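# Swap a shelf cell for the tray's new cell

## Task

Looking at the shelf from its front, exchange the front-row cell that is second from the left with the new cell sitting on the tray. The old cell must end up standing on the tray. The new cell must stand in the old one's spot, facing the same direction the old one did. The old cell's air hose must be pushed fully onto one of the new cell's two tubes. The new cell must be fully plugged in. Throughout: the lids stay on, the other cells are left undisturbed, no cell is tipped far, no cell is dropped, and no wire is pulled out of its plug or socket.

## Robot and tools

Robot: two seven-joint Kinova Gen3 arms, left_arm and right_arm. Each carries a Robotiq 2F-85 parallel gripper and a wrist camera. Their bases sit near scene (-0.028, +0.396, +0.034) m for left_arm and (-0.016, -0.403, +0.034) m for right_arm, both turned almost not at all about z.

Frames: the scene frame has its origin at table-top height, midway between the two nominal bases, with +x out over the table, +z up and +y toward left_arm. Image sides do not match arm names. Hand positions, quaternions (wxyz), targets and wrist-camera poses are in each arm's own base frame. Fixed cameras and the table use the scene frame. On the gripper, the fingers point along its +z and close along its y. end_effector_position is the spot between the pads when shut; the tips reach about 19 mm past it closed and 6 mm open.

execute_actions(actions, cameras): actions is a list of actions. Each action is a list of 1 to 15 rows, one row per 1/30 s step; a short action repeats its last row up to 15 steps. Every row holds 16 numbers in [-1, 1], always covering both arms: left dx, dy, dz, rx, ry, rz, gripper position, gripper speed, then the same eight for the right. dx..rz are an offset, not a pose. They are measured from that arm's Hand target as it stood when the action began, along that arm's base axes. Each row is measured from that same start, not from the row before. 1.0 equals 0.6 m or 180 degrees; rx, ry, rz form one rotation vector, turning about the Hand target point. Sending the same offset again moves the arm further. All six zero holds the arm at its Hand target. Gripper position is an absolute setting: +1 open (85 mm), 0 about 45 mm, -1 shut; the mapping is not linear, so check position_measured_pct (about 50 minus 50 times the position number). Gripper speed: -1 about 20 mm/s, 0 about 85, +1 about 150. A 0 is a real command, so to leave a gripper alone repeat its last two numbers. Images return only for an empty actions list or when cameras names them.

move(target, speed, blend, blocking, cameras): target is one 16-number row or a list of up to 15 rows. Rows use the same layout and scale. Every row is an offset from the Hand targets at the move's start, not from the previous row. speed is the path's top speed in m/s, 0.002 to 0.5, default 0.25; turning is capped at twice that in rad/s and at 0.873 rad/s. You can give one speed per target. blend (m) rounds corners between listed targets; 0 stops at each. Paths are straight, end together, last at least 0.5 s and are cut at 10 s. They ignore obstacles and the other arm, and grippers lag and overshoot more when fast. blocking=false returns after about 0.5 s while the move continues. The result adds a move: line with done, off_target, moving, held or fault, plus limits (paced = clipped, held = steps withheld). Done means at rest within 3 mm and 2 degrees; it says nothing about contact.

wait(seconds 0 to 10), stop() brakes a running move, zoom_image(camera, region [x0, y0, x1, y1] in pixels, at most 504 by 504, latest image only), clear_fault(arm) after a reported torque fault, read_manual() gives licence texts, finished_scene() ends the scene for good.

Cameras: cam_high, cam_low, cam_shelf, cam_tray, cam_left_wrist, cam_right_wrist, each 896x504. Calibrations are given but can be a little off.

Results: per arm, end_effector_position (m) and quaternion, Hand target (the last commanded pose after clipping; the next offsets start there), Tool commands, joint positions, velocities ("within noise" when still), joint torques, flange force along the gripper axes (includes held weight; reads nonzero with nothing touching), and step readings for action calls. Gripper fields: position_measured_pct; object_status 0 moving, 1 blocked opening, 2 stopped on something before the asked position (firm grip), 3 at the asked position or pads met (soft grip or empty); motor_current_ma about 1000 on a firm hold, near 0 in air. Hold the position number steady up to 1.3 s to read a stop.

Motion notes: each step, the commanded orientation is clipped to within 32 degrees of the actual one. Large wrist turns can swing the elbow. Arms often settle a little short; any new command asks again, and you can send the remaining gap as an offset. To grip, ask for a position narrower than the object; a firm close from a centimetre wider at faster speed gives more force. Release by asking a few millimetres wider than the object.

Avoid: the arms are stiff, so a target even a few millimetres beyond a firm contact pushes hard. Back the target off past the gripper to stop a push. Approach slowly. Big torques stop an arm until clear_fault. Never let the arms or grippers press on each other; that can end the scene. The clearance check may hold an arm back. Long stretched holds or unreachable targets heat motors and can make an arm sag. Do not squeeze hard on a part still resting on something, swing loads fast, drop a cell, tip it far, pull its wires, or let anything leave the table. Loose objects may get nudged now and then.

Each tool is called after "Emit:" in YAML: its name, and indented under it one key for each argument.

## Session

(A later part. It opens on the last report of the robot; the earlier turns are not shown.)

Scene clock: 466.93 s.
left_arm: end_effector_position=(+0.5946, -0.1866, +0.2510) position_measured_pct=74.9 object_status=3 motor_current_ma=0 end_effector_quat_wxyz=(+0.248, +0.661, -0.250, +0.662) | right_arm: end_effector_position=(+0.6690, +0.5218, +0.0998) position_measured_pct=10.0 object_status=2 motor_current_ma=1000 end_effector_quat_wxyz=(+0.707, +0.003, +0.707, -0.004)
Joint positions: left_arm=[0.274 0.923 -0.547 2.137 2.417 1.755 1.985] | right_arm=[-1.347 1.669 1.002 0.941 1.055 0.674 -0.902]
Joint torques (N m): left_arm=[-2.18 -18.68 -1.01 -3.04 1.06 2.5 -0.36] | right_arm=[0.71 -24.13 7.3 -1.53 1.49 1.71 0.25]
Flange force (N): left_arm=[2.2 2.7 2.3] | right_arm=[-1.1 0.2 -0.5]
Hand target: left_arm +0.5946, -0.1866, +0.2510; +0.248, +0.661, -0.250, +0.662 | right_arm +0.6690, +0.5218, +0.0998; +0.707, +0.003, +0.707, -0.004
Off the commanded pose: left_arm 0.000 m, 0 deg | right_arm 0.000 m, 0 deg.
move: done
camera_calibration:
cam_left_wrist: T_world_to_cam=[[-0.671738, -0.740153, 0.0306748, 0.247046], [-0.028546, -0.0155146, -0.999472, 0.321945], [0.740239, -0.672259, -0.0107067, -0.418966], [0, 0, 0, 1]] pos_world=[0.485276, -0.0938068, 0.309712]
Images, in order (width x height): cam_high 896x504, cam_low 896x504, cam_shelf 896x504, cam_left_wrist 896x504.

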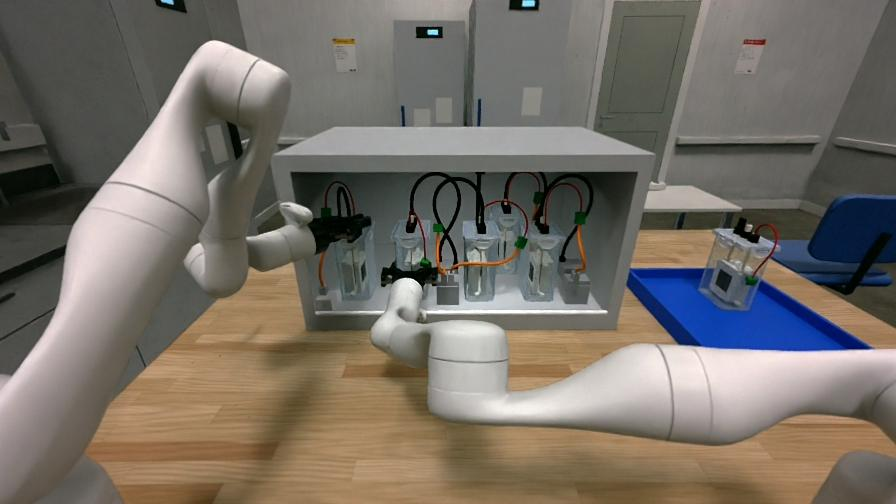

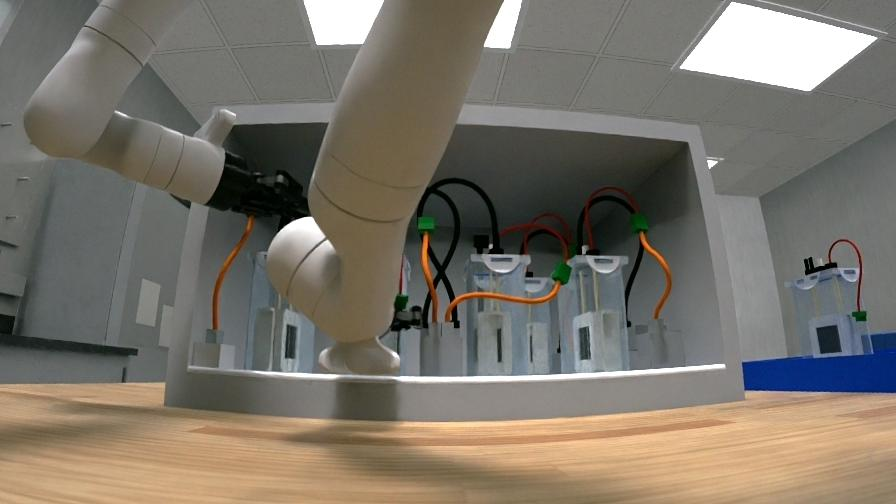

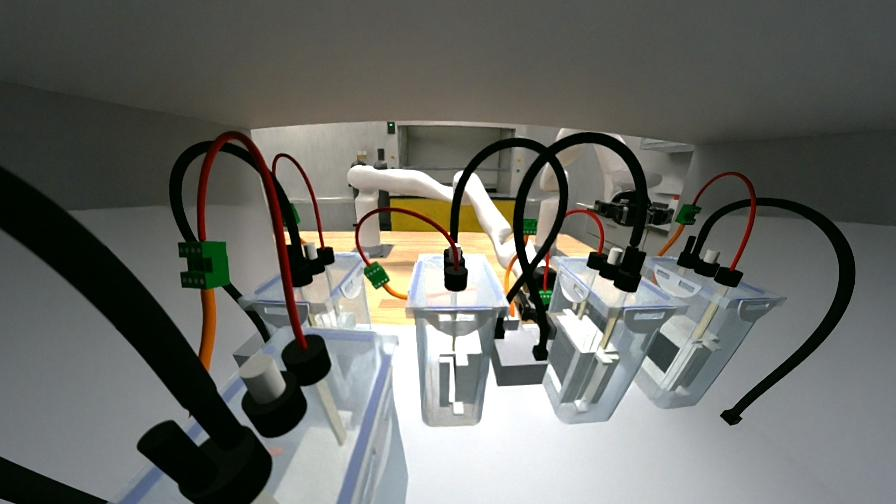

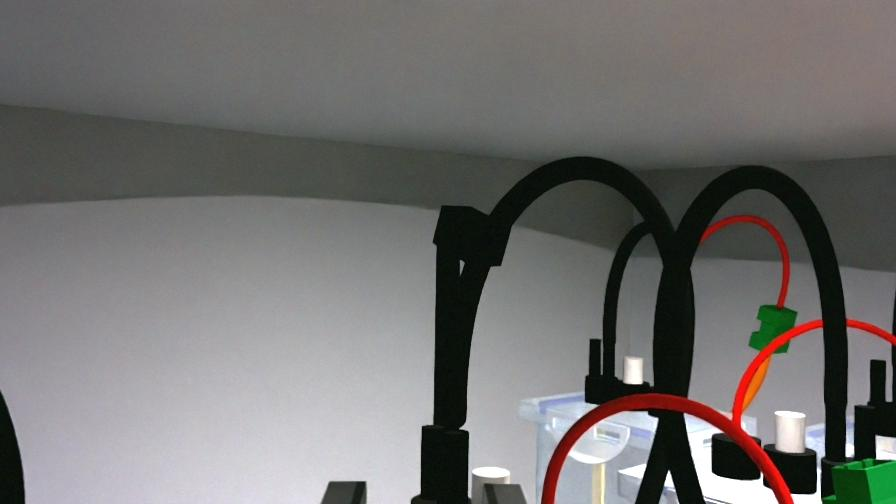

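Emit:
move:
  target:
    - [0.0795,-0.0863,0.0183,-0.0184,-0.0208,0,-0.5,0,0,0,0,0,0,0,0.55,-1]
  speed: 0.1
  cameras: ["cam_high","cam_shelf","cam_left_wrist"]

Scene clock: 506.83 s.
left_arm: end_effector_position=(+0.6423, -0.2384, +0.2620) position_measured_pct=74.9 object_status=3 motor_current_ma=0 end_effector_quat_wxyz=(+0.259, +0.632, -0.239, +0.690) | right_arm: end_effector_position=(+0.6690, +0.5218, +0.0998) position_measured_pct=10.0 object_status=2 motor_current_ma=1000 end_effector_quat_wxyz=(+0.707, +0.003, +0.707, -0.004)
Joint positions: left_arm=[0.339 0.969 -0.453 1.969 2.579 1.661 2.014] | right_arm=[-1.347 1.669 1.002 0.941 1.055 0.674 -0.902]
Joint torques (N m): left_arm=[-2.24 -20.57 -0.87 -3.99 1.15 2.53 -0.31] | right_arm=[0.68 -24.1 7.31 -1.54 1.45 1.73 0.23]
Flange force (N): left_arm=[1.3 2.5 2.2] | right_arm=[-1.2 0.2 -0.5]
Hand target: left_arm +0.6423, -0.2384, +0.2620; +0.259, +0.632, -0.239, +0.690 | right_arm +0.6690, +0.5218, +0.0998; +0.707, +0.003, +0.707, -0.004
Off the commanded pose: left_arm 0.000 m, 0 deg | right_arm 0.000 m, 0 deg.
move: done
camera_calibration:
cam_left_wrist: T_world_to_cam=[[-0.673743, -0.738378, 0.0294706, 0.242483], [0.0367269, -0.0732903, -0.996634, 0.276948], [0.738052, -0.670393, 0.0764972, -0.509941], [0, 0, 0, 1]] pos_world=[0.529563, -0.142519, 0.307879]
Images, in order (width x height): cam_high 896x504, cam_shelf 896x504, cam_left_wrist 896x504.

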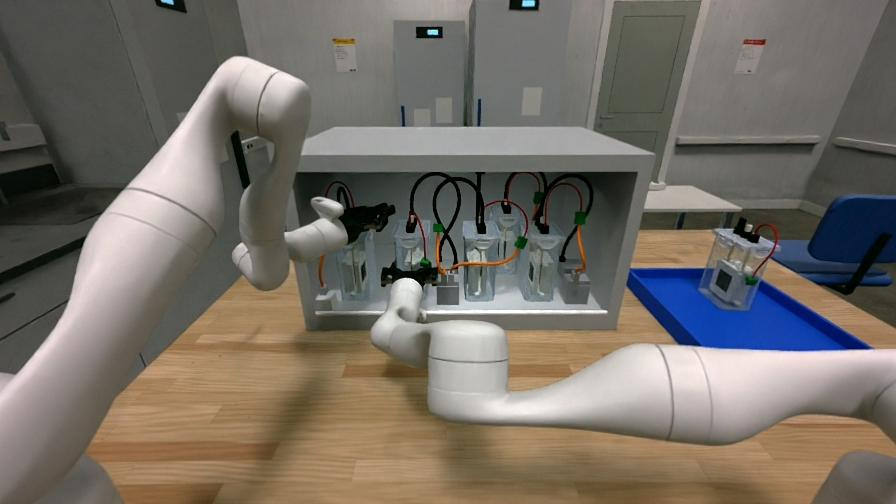

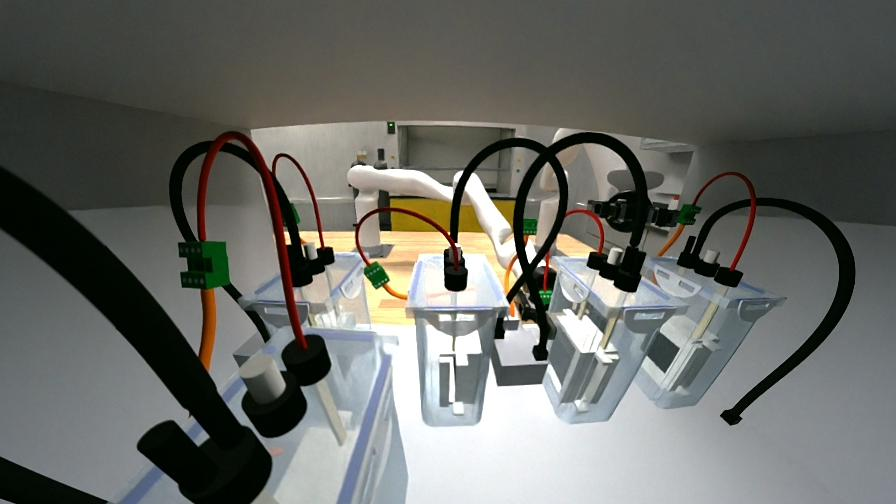

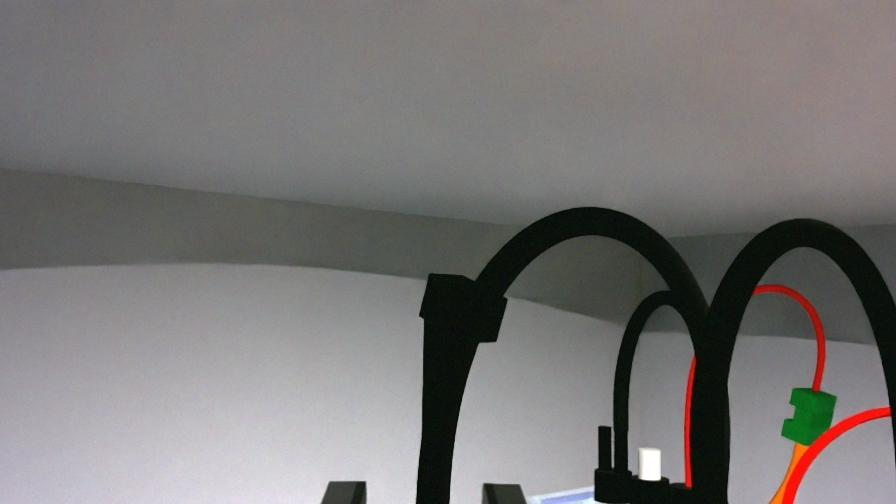

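Emit:
move:
  target:
    - [0.0733,-0.068,0,0,0,0,-0.5,0,0,0,0,0,0,0,0.55,-1]
  speed: 0.08
  cameras: ["cam_high","cam_shelf","cam_left_wrist"]

Emit:
zoom_image:
  camera: "cam_shelf"
  region: [540, 150, 720, 300]

Emit:
zoom_image:
  camera: "cam_high"
  region: [360, 160, 500, 300]

Scene clock: 512.60 s.
left_arm: end_effector_position=(+0.6862, -0.2793, +0.2620) position_measured_pct=74.9 object_status=3 motor_current_ma=0 end_effector_quat_wxyz=(+0.259, +0.632, -0.239, +0.690) | right_arm: end_effector_position=(+0.6690, +0.5218, +0.0998) position_measured_pct=10.0 object_status=2 motor_current_ma=1000 end_effector_quat_wxyz=(+0.707, +0.003, +0.707, -0.004)
Joint positions: left_arm=[0.385 0.998 -0.417 1.8 2.644 1.502 2.057] | right_arm=[-1.347 1.669 1.002 0.941 1.055 0.674 -0.902]
Joint torques (N m): left_arm=[-2.15 -22.29 -1.02 -5.26 1.23 2.43 -0.25] | right_arm=[0.67 -24.13 7.29 -1.52 1.45 1.74 0.24]
Flange force (N): left_arm=[0.7 2.7 1.4] | right_arm=[-1.1 0.2 -0.4]
Hand target: left_arm +0.6863, -0.2792, +0.2620; +0.259, +0.632, -0.239, +0.690 | right_arm +0.6690, +0.5218, +0.0998; +0.707, +0.003, +0.707, -0.004
Off the commanded pose: left_arm 0.000 m, 0 deg | right_arm 0.000 m, 0 deg.
move: done
camera_calibration:
cam_left_wrist: T_world_to_cam=[[-0.673743, -0.738378, 0.0294706, 0.241929], [0.0367269, -0.0732903, -0.996634, 0.272335], [0.738052, -0.670393, 0.0764972, -0.569834], [0, 0, 0, 1]] pos_world=[0.573563, -0.183419, 0.307879]
Images, in order (width x height): cam_high 896x504, cam_shelf 896x504, cam_left_wrist 896x504.

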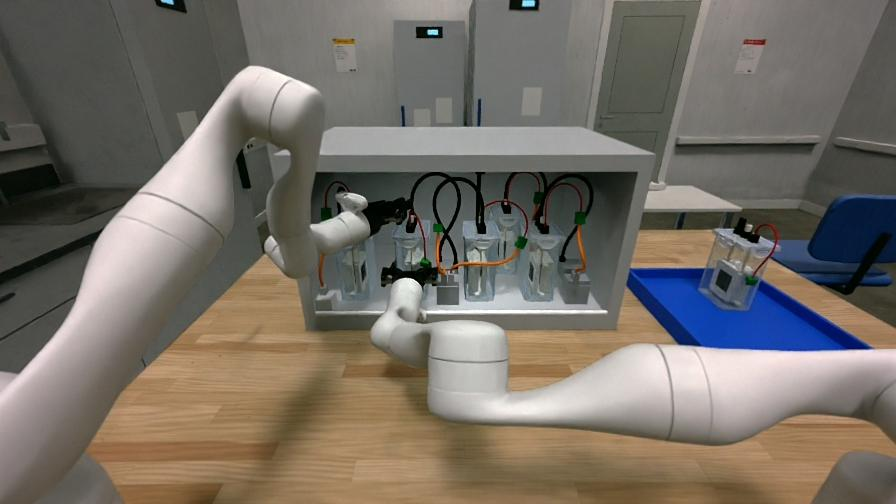

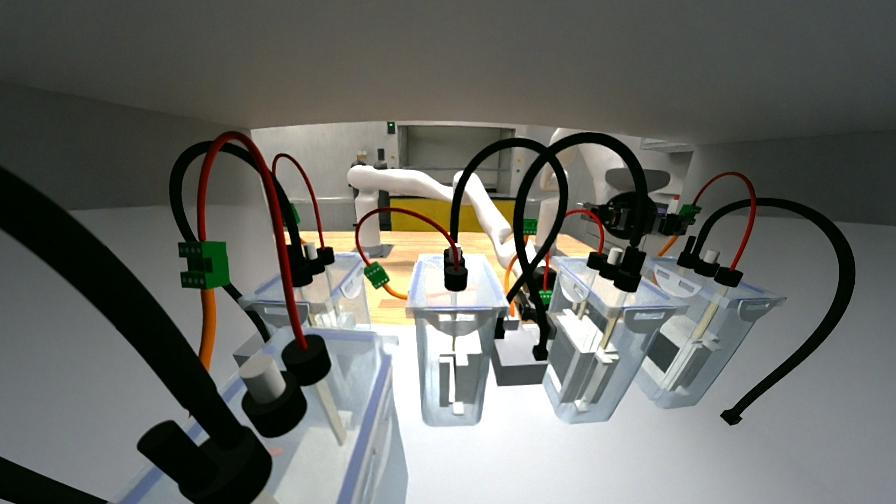

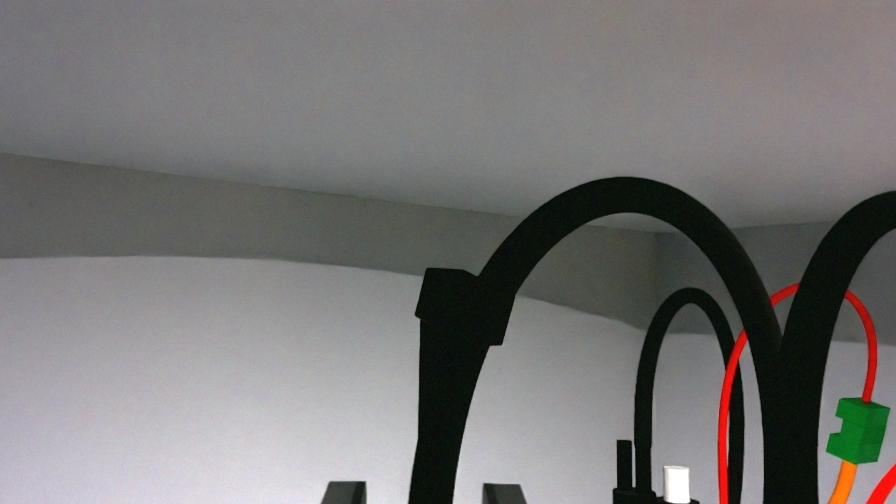

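Scaled by 2.800 from the camera's 896x504 image, which has a finer 1280x720 frame.

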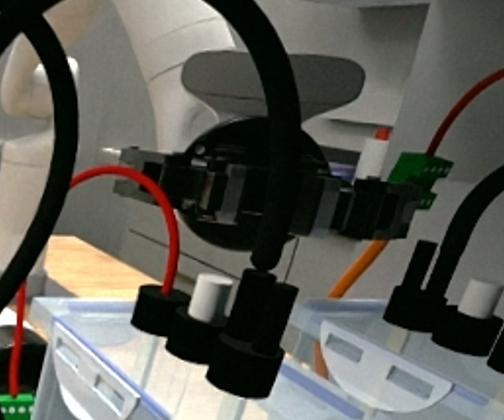

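Scaled by 3.600 from the camera's 896x504 image, which has a finer 1280x720 frame.

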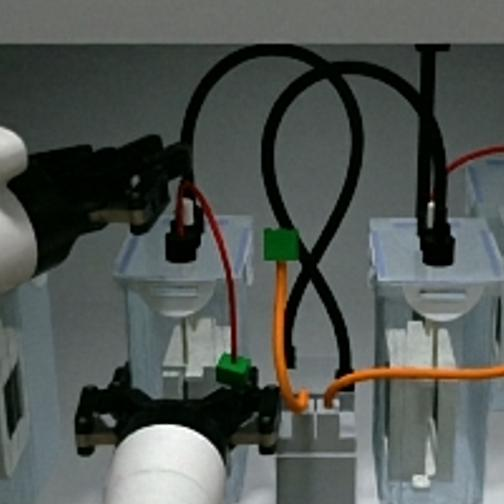

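Emit:
move:
  target:
    - [0.0427,-0.0399,0,0,0,0,-0.5,0,0,0,0,0,0,0,0.55,-1]
  speed: 0.05
  cameras: ["cam_high","cam_shelf","cam_left_wrist"]

Emit:
zoom_image:
  camera: "cam_shelf"
  region: [540, 150, 720, 300]

Emit:
zoom_image:
  camera: "cam_high"
  region: [360, 160, 500, 300]

Scene clock: 516.27 s.
left_arm: end_effector_position=(+0.7119, -0.3032, +0.2620) position_measured_pct=74.9 object_status=3 motor_current_ma=0 end_effector_quat_wxyz=(+0.259, +0.632, -0.239, +0.690) | right_arm: end_effector_position=(+0.6690, +0.5218, +0.0998) position_measured_pct=10.0 object_status=2 motor_current_ma=1000 end_effector_quat_wxyz=(+0.707, +0.003, +0.707, -0.004)
Joint positions: left_arm=[0.406 1.023 -0.401 1.693 2.672 1.41 2.079] | right_arm=[-1.347 1.669 1.002 0.941 1.055 0.674 -0.902]
Joint torques (N m): left_arm=[-2.02 -22.9 -0.81 -5.95 1.21 2.32 -0.34] | right_arm=[0.36 -24.14 7.27 -1.58 1.48 1.72 0.22]
Flange force (N): left_arm=[1.4 2.7 0.7] | right_arm=[-1.0 0.5 0.2]
Hand target: left_arm +0.7119, -0.3032, +0.2620; +0.259, +0.632, -0.239, +0.690 | right_arm +0.6690, +0.5218, +0.0998; +0.707, +0.003, +0.707, -0.004
Off the commanded pose: left_arm 0.000 m, 0 deg | right_arm 0.000 m, 0 deg.
move: done
camera_calibration:
cam_left_wrist: T_world_to_cam=[[-0.673743, -0.738378, 0.0294706, 0.241529], [0.0367269, -0.0732903, -0.996634, 0.269643], [0.738052, -0.670393, 0.0764972, -0.604751], [0, 0, 0, 1]] pos_world=[0.599163, -0.207319, 0.307879]
Images, in order (width x height): cam_high 896x504, cam_shelf 896x504, cam_left_wrist 896x504.

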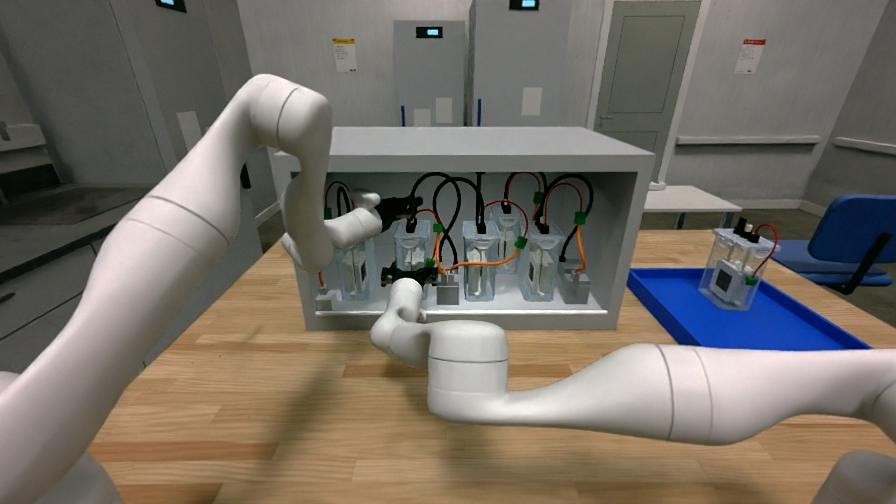

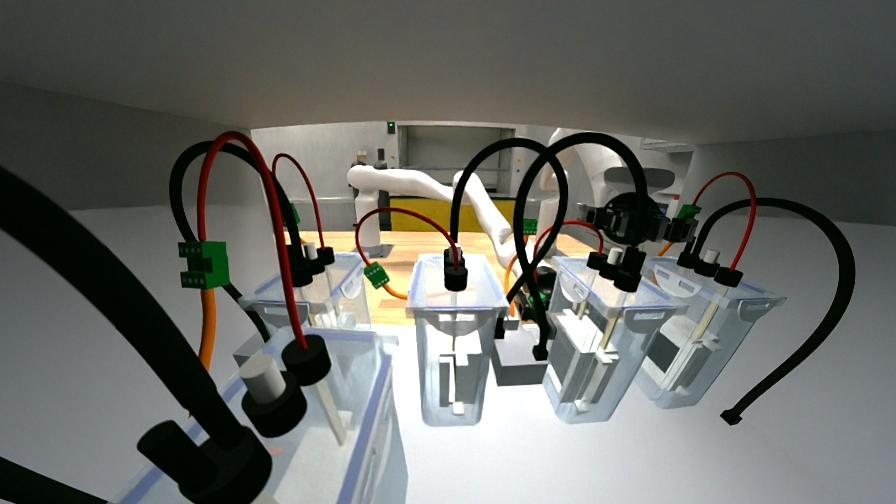

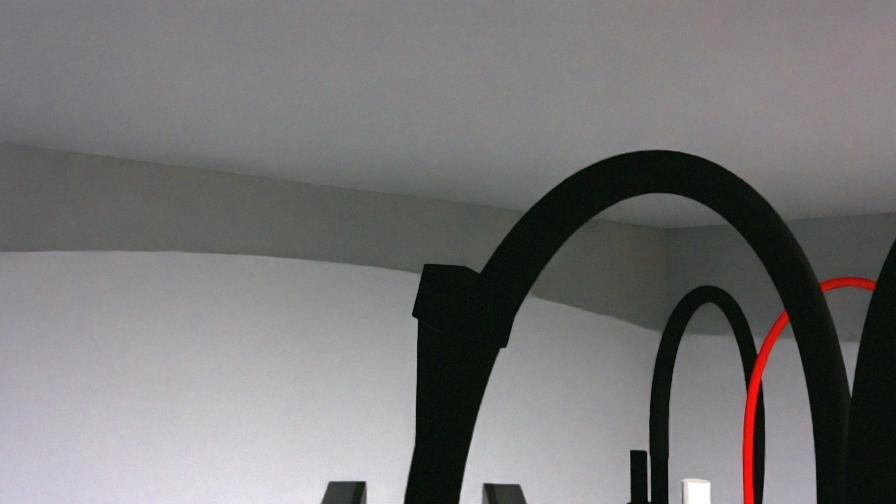

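Scaled by 2.800 from the camera's 896x504 image, which has a finer 1280x720 frame.

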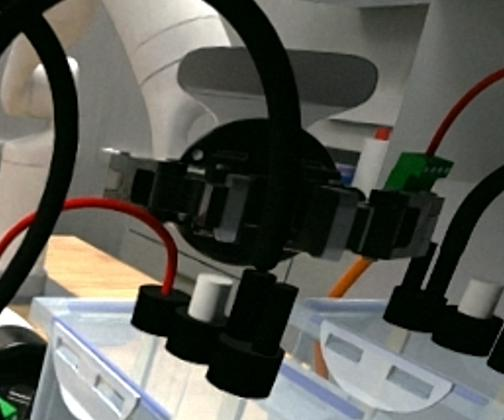

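Scaled by 3.600 from the camera's 896x504 image, which has a finer 1280x720 frame.

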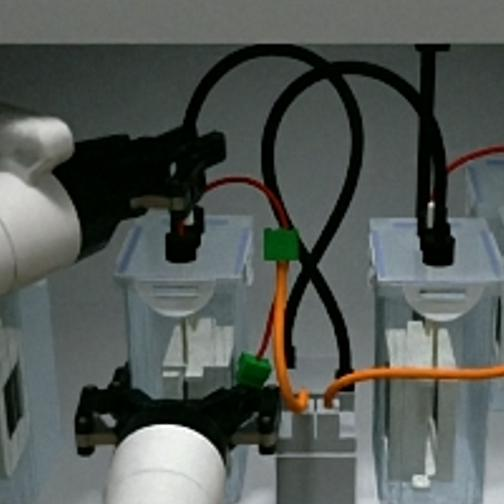

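Emit:
move:
  target: [0,0,0,0,0,0,-0.95,-1,0,0,0,0,0,0,0.55,-1]

Emit:
wait:
  seconds: 1.0
  cameras: ["cam_shelf","cam_left_wrist"]

Emit:
zoom_image:
  camera: "cam_shelf"
  region: [540, 150, 720, 300]

Scene clock: 519.93 s.
left_arm: end_effector_position=(+0.7119, -0.3031, +0.2620) position_measured_pct=91.8 object_status=0 motor_current_ma=1000 end_effector_quat_wxyz=(+0.259, +0.632, -0.239, +0.690) | right_arm: end_effector_position=(+0.6690, +0.5218, +0.0998) position_measured_pct=10.0 object_status=2 motor_current_ma=1000 end_effector_quat_wxyz=(+0.707, +0.003, +0.707, -0.004)
Joint positions: left_arm=[0.406 1.023 -0.401 1.693 2.672 1.41 2.079] | right_arm=[-1.347 1.669 1.002 0.941 1.055 0.674 -0.902]
Joint torques (N m): left_arm=[-0.65 -22.83 -0.21 -5.79 0.76 2.55 -0.26] | right_arm=[0.39 -24.13 7.35 -1.61 1.5 1.73 0.22]
Flange force (N): left_arm=[1.3 0.6 1.0] | right_arm=[-1.0 0.4 0.0]
Hand target: left_arm +0.7119, -0.3032, +0.2620; +0.259, +0.632, -0.239, +0.690 | right_arm +0.6690, +0.5218, +0.0998; +0.707, +0.003, +0.707, -0.004
Off the commanded pose: left_arm 0.000 m, 0 deg | right_arm 0.000 m, 0 deg.
move: done

Scene clock: 520.93 s.
left_arm: end_effector_position=(+0.7119, -0.3032, +0.2620) position_measured_pct=91.8 object_status=2 motor_current_ma=1000 end_effector_quat_wxyz=(+0.259, +0.632, -0.239, +0.690) | right_arm: end_effector_position=(+0.6690, +0.5218, +0.0998) position_measured_pct=10.0 object_status=2 motor_current_ma=1000 end_effector_quat_wxyz=(+0.707, +0.003, +0.707, -0.004)
Joint positions: left_arm=[0.406 1.023 -0.401 1.693 2.672 1.41 2.079] | right_arm=[-1.347 1.669 1.002 0.941 1.055 0.674 -0.902]
Joint torques (N m): left_arm=[-0.58 -22.83 -0.15 -5.8 0.69 2.5 -0.3] | right_arm=[0.44 -24.18 7.28 -1.55 1.52 1.75 0.27]
Flange force (N): left_arm=[1.2 0.5 0.9] | right_arm=[-0.9 0.3 0.0]
Hand target: left_arm +0.7119, -0.3032, +0.2620; +0.259, +0.632, -0.239, +0.690 | right_arm +0.6690, +0.5218, +0.0998; +0.707, +0.003, +0.707, -0.004
Tool commands: left_gripper/position=-0.95 left_gripper/speed=-1.0 right_gripper/position=+0.55 right_gripper/speed=-1.0
Off the commanded pose: left_arm 0.000 m, 0 deg | right_arm 0.000 m, 0 deg.
wait: 1.00 s; at rest by 0.17 s
camera_calibration:
cam_left_wrist: T_world_to_cam=[[-0.673743, -0.738378, 0.0294706, 0.241529], [0.0367269, -0.0732903, -0.996634, 0.269643], [0.738052, -0.670393, 0.0764972, -0.604751], [0, 0, 0, 1]] pos_world=[0.599163, -0.207319, 0.307879]
Images, in order (width x height): cam_shelf 896x504, cam_left_wrist 896x504.

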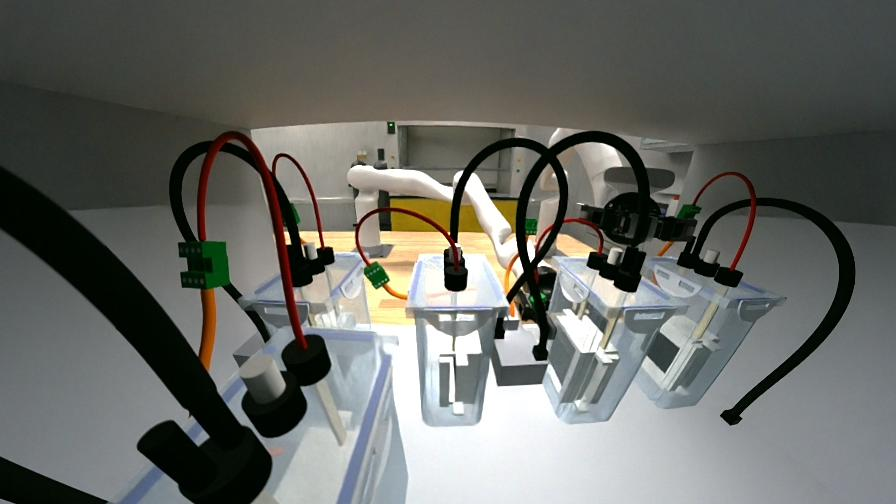

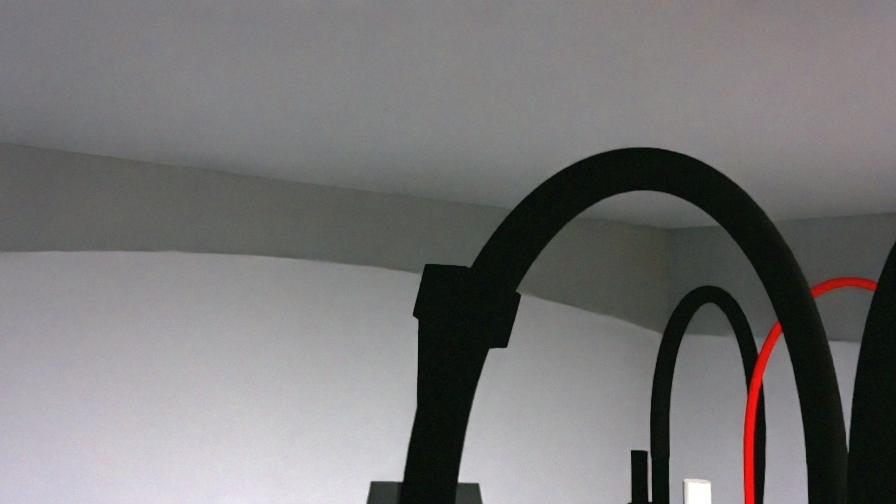

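Scaled by 2.800 from the camera's 896x504 image, which has a finer 1280x720 frame.

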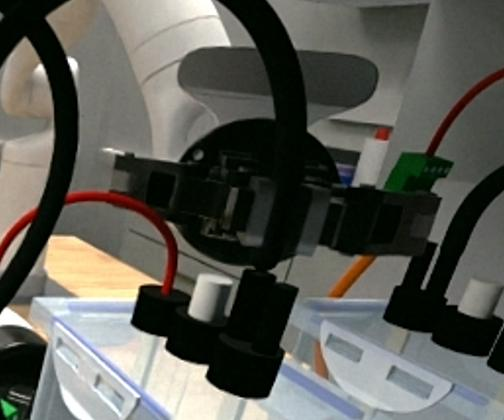

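Emit:
move:
  target: [0,0,0.0167,0,0,0,-0.95,-1,0,0,0,0,0,0,0.55,-1]
  speed: 0.05
  cameras: ["cam_shelf"]

Emit:
zoom_image:
  camera: "cam_shelf"
  region: [540, 150, 720, 300]

Scene clock: 522.97 s.
left_arm: end_effector_position=(+0.7119, -0.3032, +0.2721) position_measured_pct=91.8 object_status=2 motor_current_ma=1000 end_effector_quat_wxyz=(+0.259, +0.632, -0.239, +0.690) | right_arm: end_effector_position=(+0.6690, +0.5218, +0.0998) position_measured_pct=10.0 object_status=2 motor_current_ma=1000 end_effector_quat_wxyz=(+0.707, +0.003, +0.707, -0.004)
Joint positions: left_arm=[0.408 1.002 -0.404 1.696 2.663 1.396 2.088] | right_arm=[-1.347 1.669 1.002 0.941 1.055 0.674 -0.902]
Joint torques (N m): left_arm=[-1.34 -24.87 -0.6 -6.87 1.32 3.11 -0.29] | right_arm=[0.39 -24.17 7.33 -1.6 1.47 1.7 0.25]
Flange force (N): left_arm=[-1.6 1.5 1.2] | right_arm=[-0.9 0.3 0.1]
Hand target: left_arm +0.7119, -0.3032, +0.2720; +0.259, +0.632, -0.239, +0.690 | right_arm +0.6690, +0.5218, +0.0998; +0.707, +0.003, +0.707, -0.004
Off the commanded pose: left_arm 0.000 m, 0 deg | right_arm 0.000 m, 0 deg.
move: done
Images, in order (width x height): cam_shelf 896x504.

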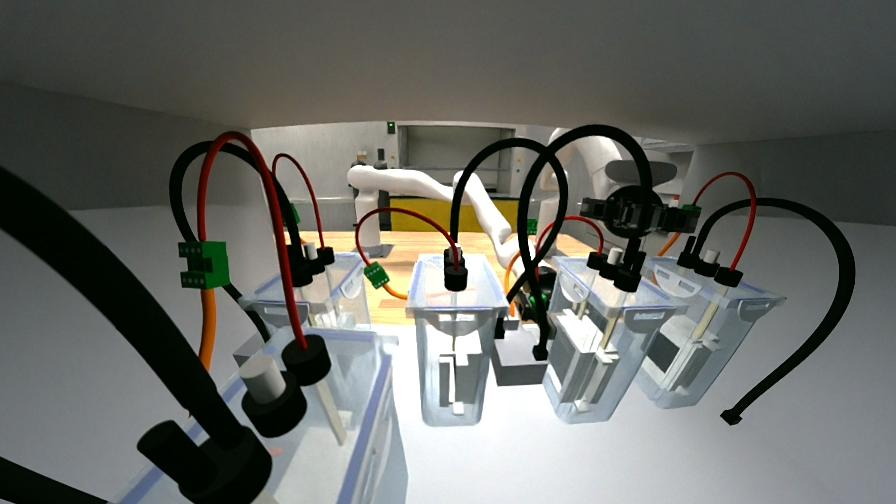

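Scaled by 2.800 from the camera's 896x504 image, which has a finer 1280x720 frame.

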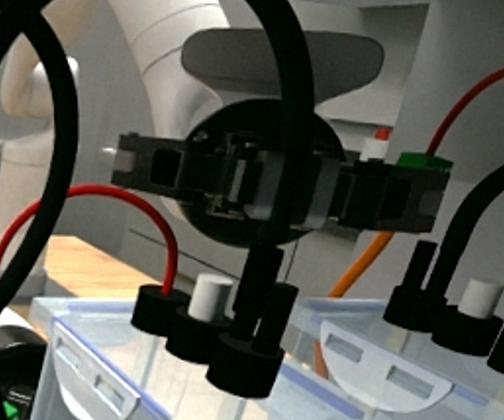

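Emit:
zoom_image:
  camera: "cam_shelf"
  region: [600, 220, 660, 300]

Scaled by 6.300 from the camera's 896x504 image, which has a finer 1280x720 frame.

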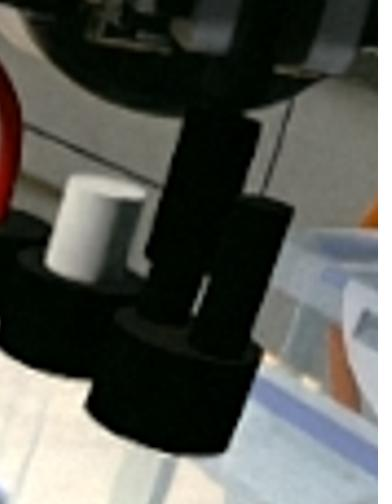

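Emit:
move:
  target: [0,0,0.0317,0,0,0,-0.95,-1,0,0,0,0,0,0,0.55,-1]
  speed: 0.05
  cameras: ["cam_shelf","cam_left_wrist","cam_high"]

Emit:
zoom_image:
  camera: "cam_shelf"
  region: [580, 180, 680, 300]

Scene clock: 532.07 s.
left_arm: end_effector_position=(+0.7119, -0.3032, +0.2911) position_measured_pct=91.8 object_status=2 motor_current_ma=1000 end_effector_quat_wxyz=(+0.259, +0.632, -0.239, +0.690) | right_arm: end_effector_position=(+0.6690, +0.5218, +0.0998) position_measured_pct=10.0 object_status=2 motor_current_ma=1000 end_effector_quat_wxyz=(+0.707, +0.003, +0.707, -0.004)
Joint positions: left_arm=[0.412 0.962 -0.411 1.701 2.647 1.368 2.107] | right_arm=[-1.347 1.669 1.002 0.941 1.055 0.674 -0.902]
Joint torques (N m): left_arm=[-2.15 -23.05 -1.01 -6.43 1.38 2.35 -0.35] | right_arm=[0.36 -24.17 7.28 -1.6 1.46 1.74 0.22]
Flange force (N): left_arm=[0.7 2.8 1.0] | right_arm=[-1.0 0.3 0.1]
Hand target: left_arm +0.7119, -0.3032, +0.2910; +0.259, +0.632, -0.239, +0.690 | right_arm +0.6690, +0.5218, +0.0998; +0.707, +0.003, +0.707, -0.004
Off the commanded pose: left_arm 0.000 m, 0 deg | right_arm 0.000 m, 0 deg.
move: done
camera_calibration:
cam_left_wrist: T_world_to_cam=[[-0.673743, -0.738378, 0.0294706, 0.240672], [0.0367269, -0.0732903, -0.996634, 0.298645], [0.738052, -0.670393, 0.0764972, -0.606977], [0, 0, 0, 1]] pos_world=[0.599163, -0.207319, 0.336979]
Images, in order (width x height): cam_high 896x504, cam_shelf 896x504, cam_left_wrist 896x504.

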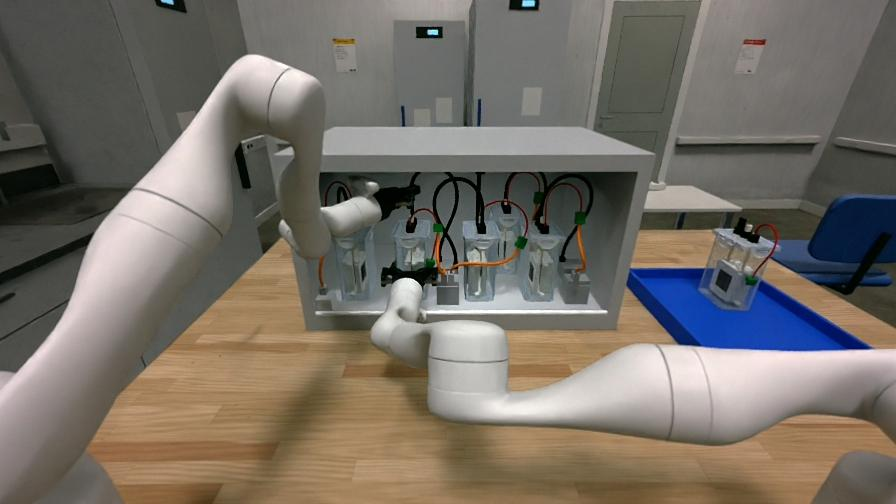

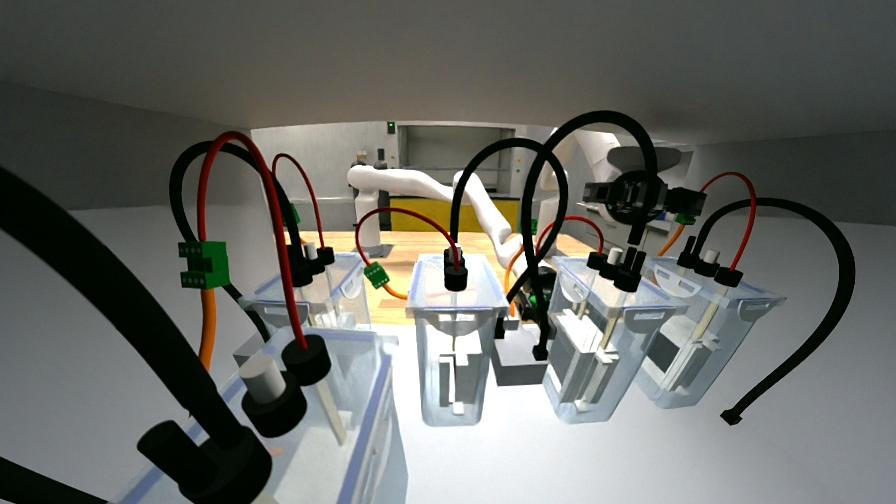

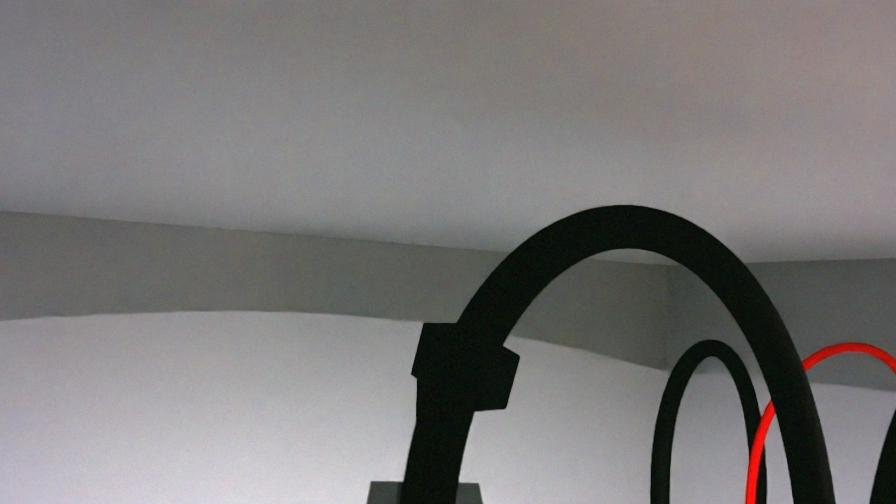

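Scaled by 4.200 from the camera's 896x504 image, which has a finer 1280x720 frame.

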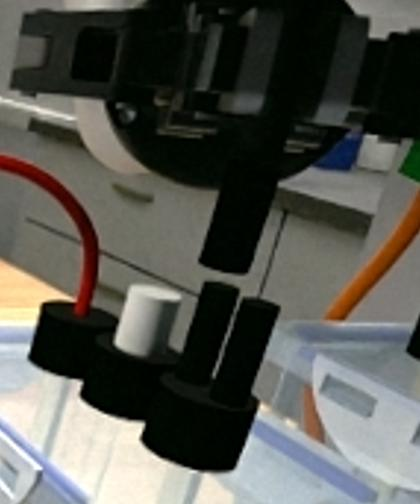

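Emit:
move:
  target:
    - [0,0,0.0117,0,0,0,-0.95,-1,0,0,0,0,0,0,0.55,-1]
    - [0.06,0.025,0.0117,0,0,0,-0.95,-1,0,0,0,0,0,0,0.55,-1]
  speed: 0.06
  blend: 0.004
  cameras: ["cam_shelf","cam_left_wrist","cam_high"]

Emit:
zoom_image:
  camera: "cam_shelf"
  region: [580, 150, 700, 300]

Scene clock: 535.60 s.
left_arm: end_effector_position=(+0.7479, -0.2881, +0.2980) position_measured_pct=91.8 object_status=2 motor_current_ma=1000 end_effector_quat_wxyz=(+0.259, +0.632, -0.239, +0.690) | right_arm: end_effector_position=(+0.6690, +0.5218, +0.0998) position_measured_pct=10.0 object_status=2 motor_current_ma=1000 end_effector_quat_wxyz=(+0.707, +0.003, +0.707, -0.004)
Joint positions: left_arm=[0.364 0.99 -0.42 1.576 2.602 1.313 2.18] | right_arm=[-1.347 1.669 1.002 0.941 1.055 0.674 -0.902]
Joint torques (N m): left_arm=[-3.12 -24.62 -1.55 -8.21 1.56 2.31 -0.29] | right_arm=[0.43 -24.18 7.27 -1.6 1.49 1.7 0.25]
Flange force (N): left_arm=[0.0 6.6 -1.7] | right_arm=[-0.9 0.2 -0.1]
Hand target: left_arm +0.7479, -0.2882, +0.2981; +0.259, +0.632, -0.239, +0.690 | right_arm +0.6690, +0.5218, +0.0998; +0.707, +0.003, +0.707, -0.004
Off the commanded pose: left_arm 0.000 m, 0 deg | right_arm 0.000 m, 0 deg.
move: done; blend cut to 0.0035 m at target 1
camera_calibration:
cam_left_wrist: T_world_to_cam=[[-0.673687, -0.738429, 0.0294701, 0.27575], [0.0366629, -0.0732236, -0.996641, 0.305454], [0.738107, -0.670344, 0.0764028, -0.62402], [0, 0, 0, 1]] pos_world=[0.635164, -0.192319, 0.343979]
Images, in order (width x height): cam_high 896x504, cam_shelf 896x504, cam_left_wrist 896x504.

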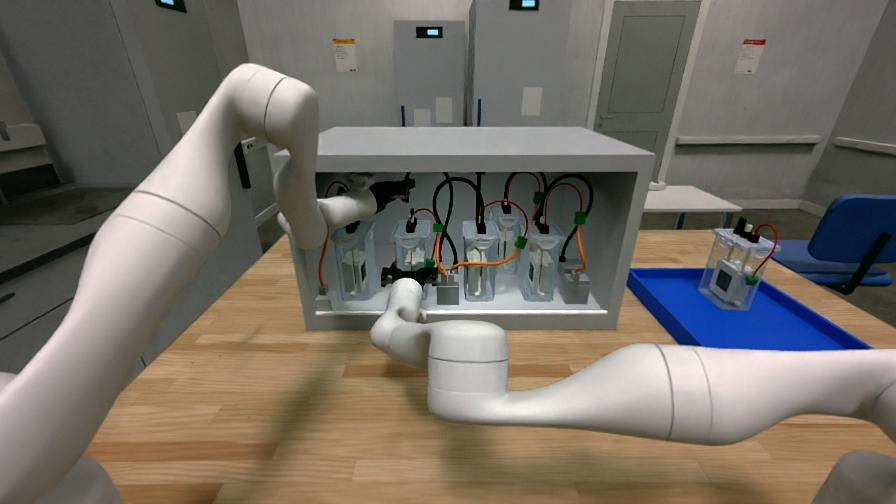

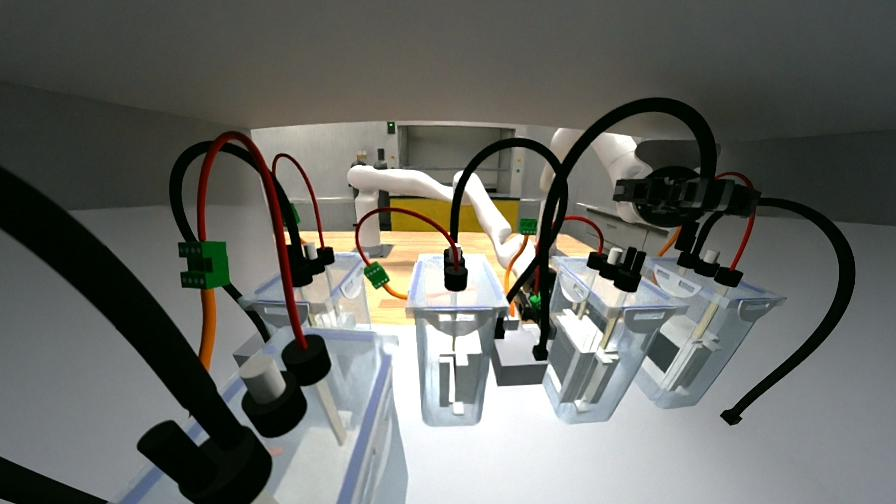

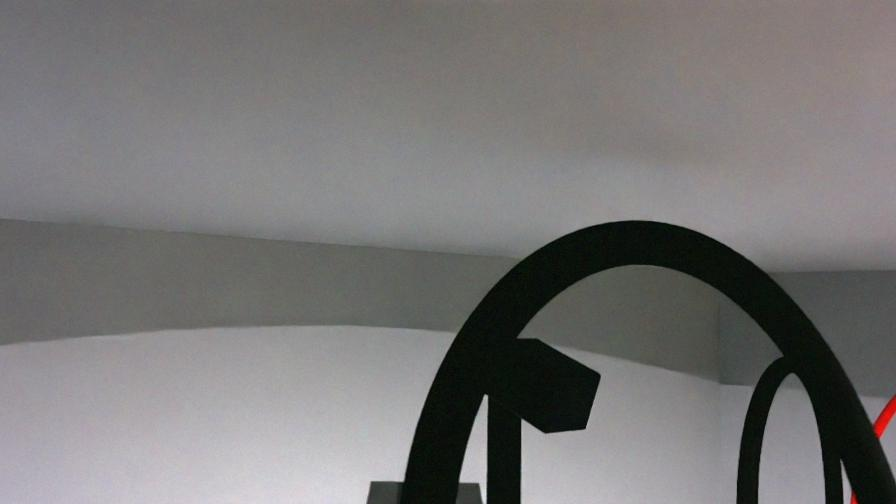

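Scaled by 3.360 from the camera's 896x504 image, which has a finer 1280x720 frame.

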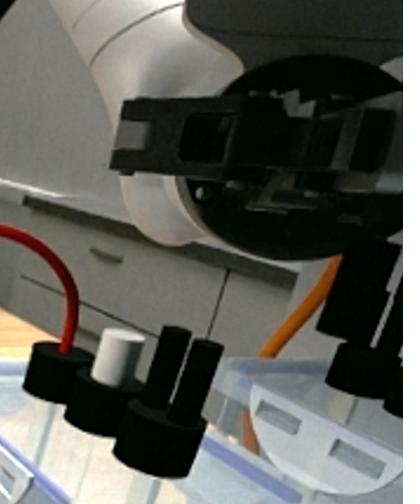

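Emit:
move:
  target: [0,0,0,0,0,0,-0.95,-1,0,0,0.015,0,0,0,0.55,-1]
  speed: 0.04
  cameras: ["cam_shelf"]

Scene clock: 537.73 s.
left_arm: end_effector_position=(+0.7479, -0.2882, +0.2981) position_measured_pct=91.8 object_status=2 motor_current_ma=1000 end_effector_quat_wxyz=(+0.259, +0.632, -0.239, +0.690) | right_arm: end_effector_position=(+0.6690, +0.5218, +0.1088) position_measured_pct=10.0 object_status=2 motor_current_ma=1000 end_effector_quat_wxyz=(+0.707, +0.003, +0.707, -0.003)
Joint positions: left_arm=[0.364 0.99 -0.42 1.576 2.602 1.313 2.18] | right_arm=[-1.352 1.653 1.005 0.956 1.059 0.665 -0.899]
Joint torques (N m): left_arm=[-3.36 -24.53 -1.64 -8.37 1.54 2.38 -0.24] | right_arm=[-0.76 -33.41 14.77 -2.6 3.21 5.93 0.31]
Flange force (N): left_arm=[0.3 7.5 -2.0] | right_arm=[13.5 0.8 3.8]
Hand target: left_arm +0.7479, -0.2882, +0.2981; +0.259, +0.632, -0.239, +0.690 | right_arm +0.6690, +0.5218, +0.1088; +0.707, +0.003, +0.707, -0.004
Off the commanded pose: left_arm 0.000 m, 0 deg | right_arm 0.000 m, 0 deg.
move: done
Images, in order (width x height): cam_shelf 896x504.

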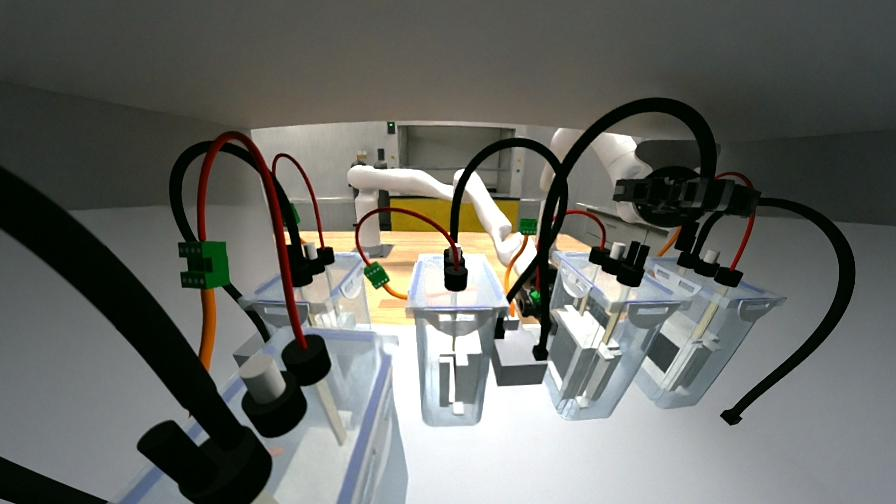

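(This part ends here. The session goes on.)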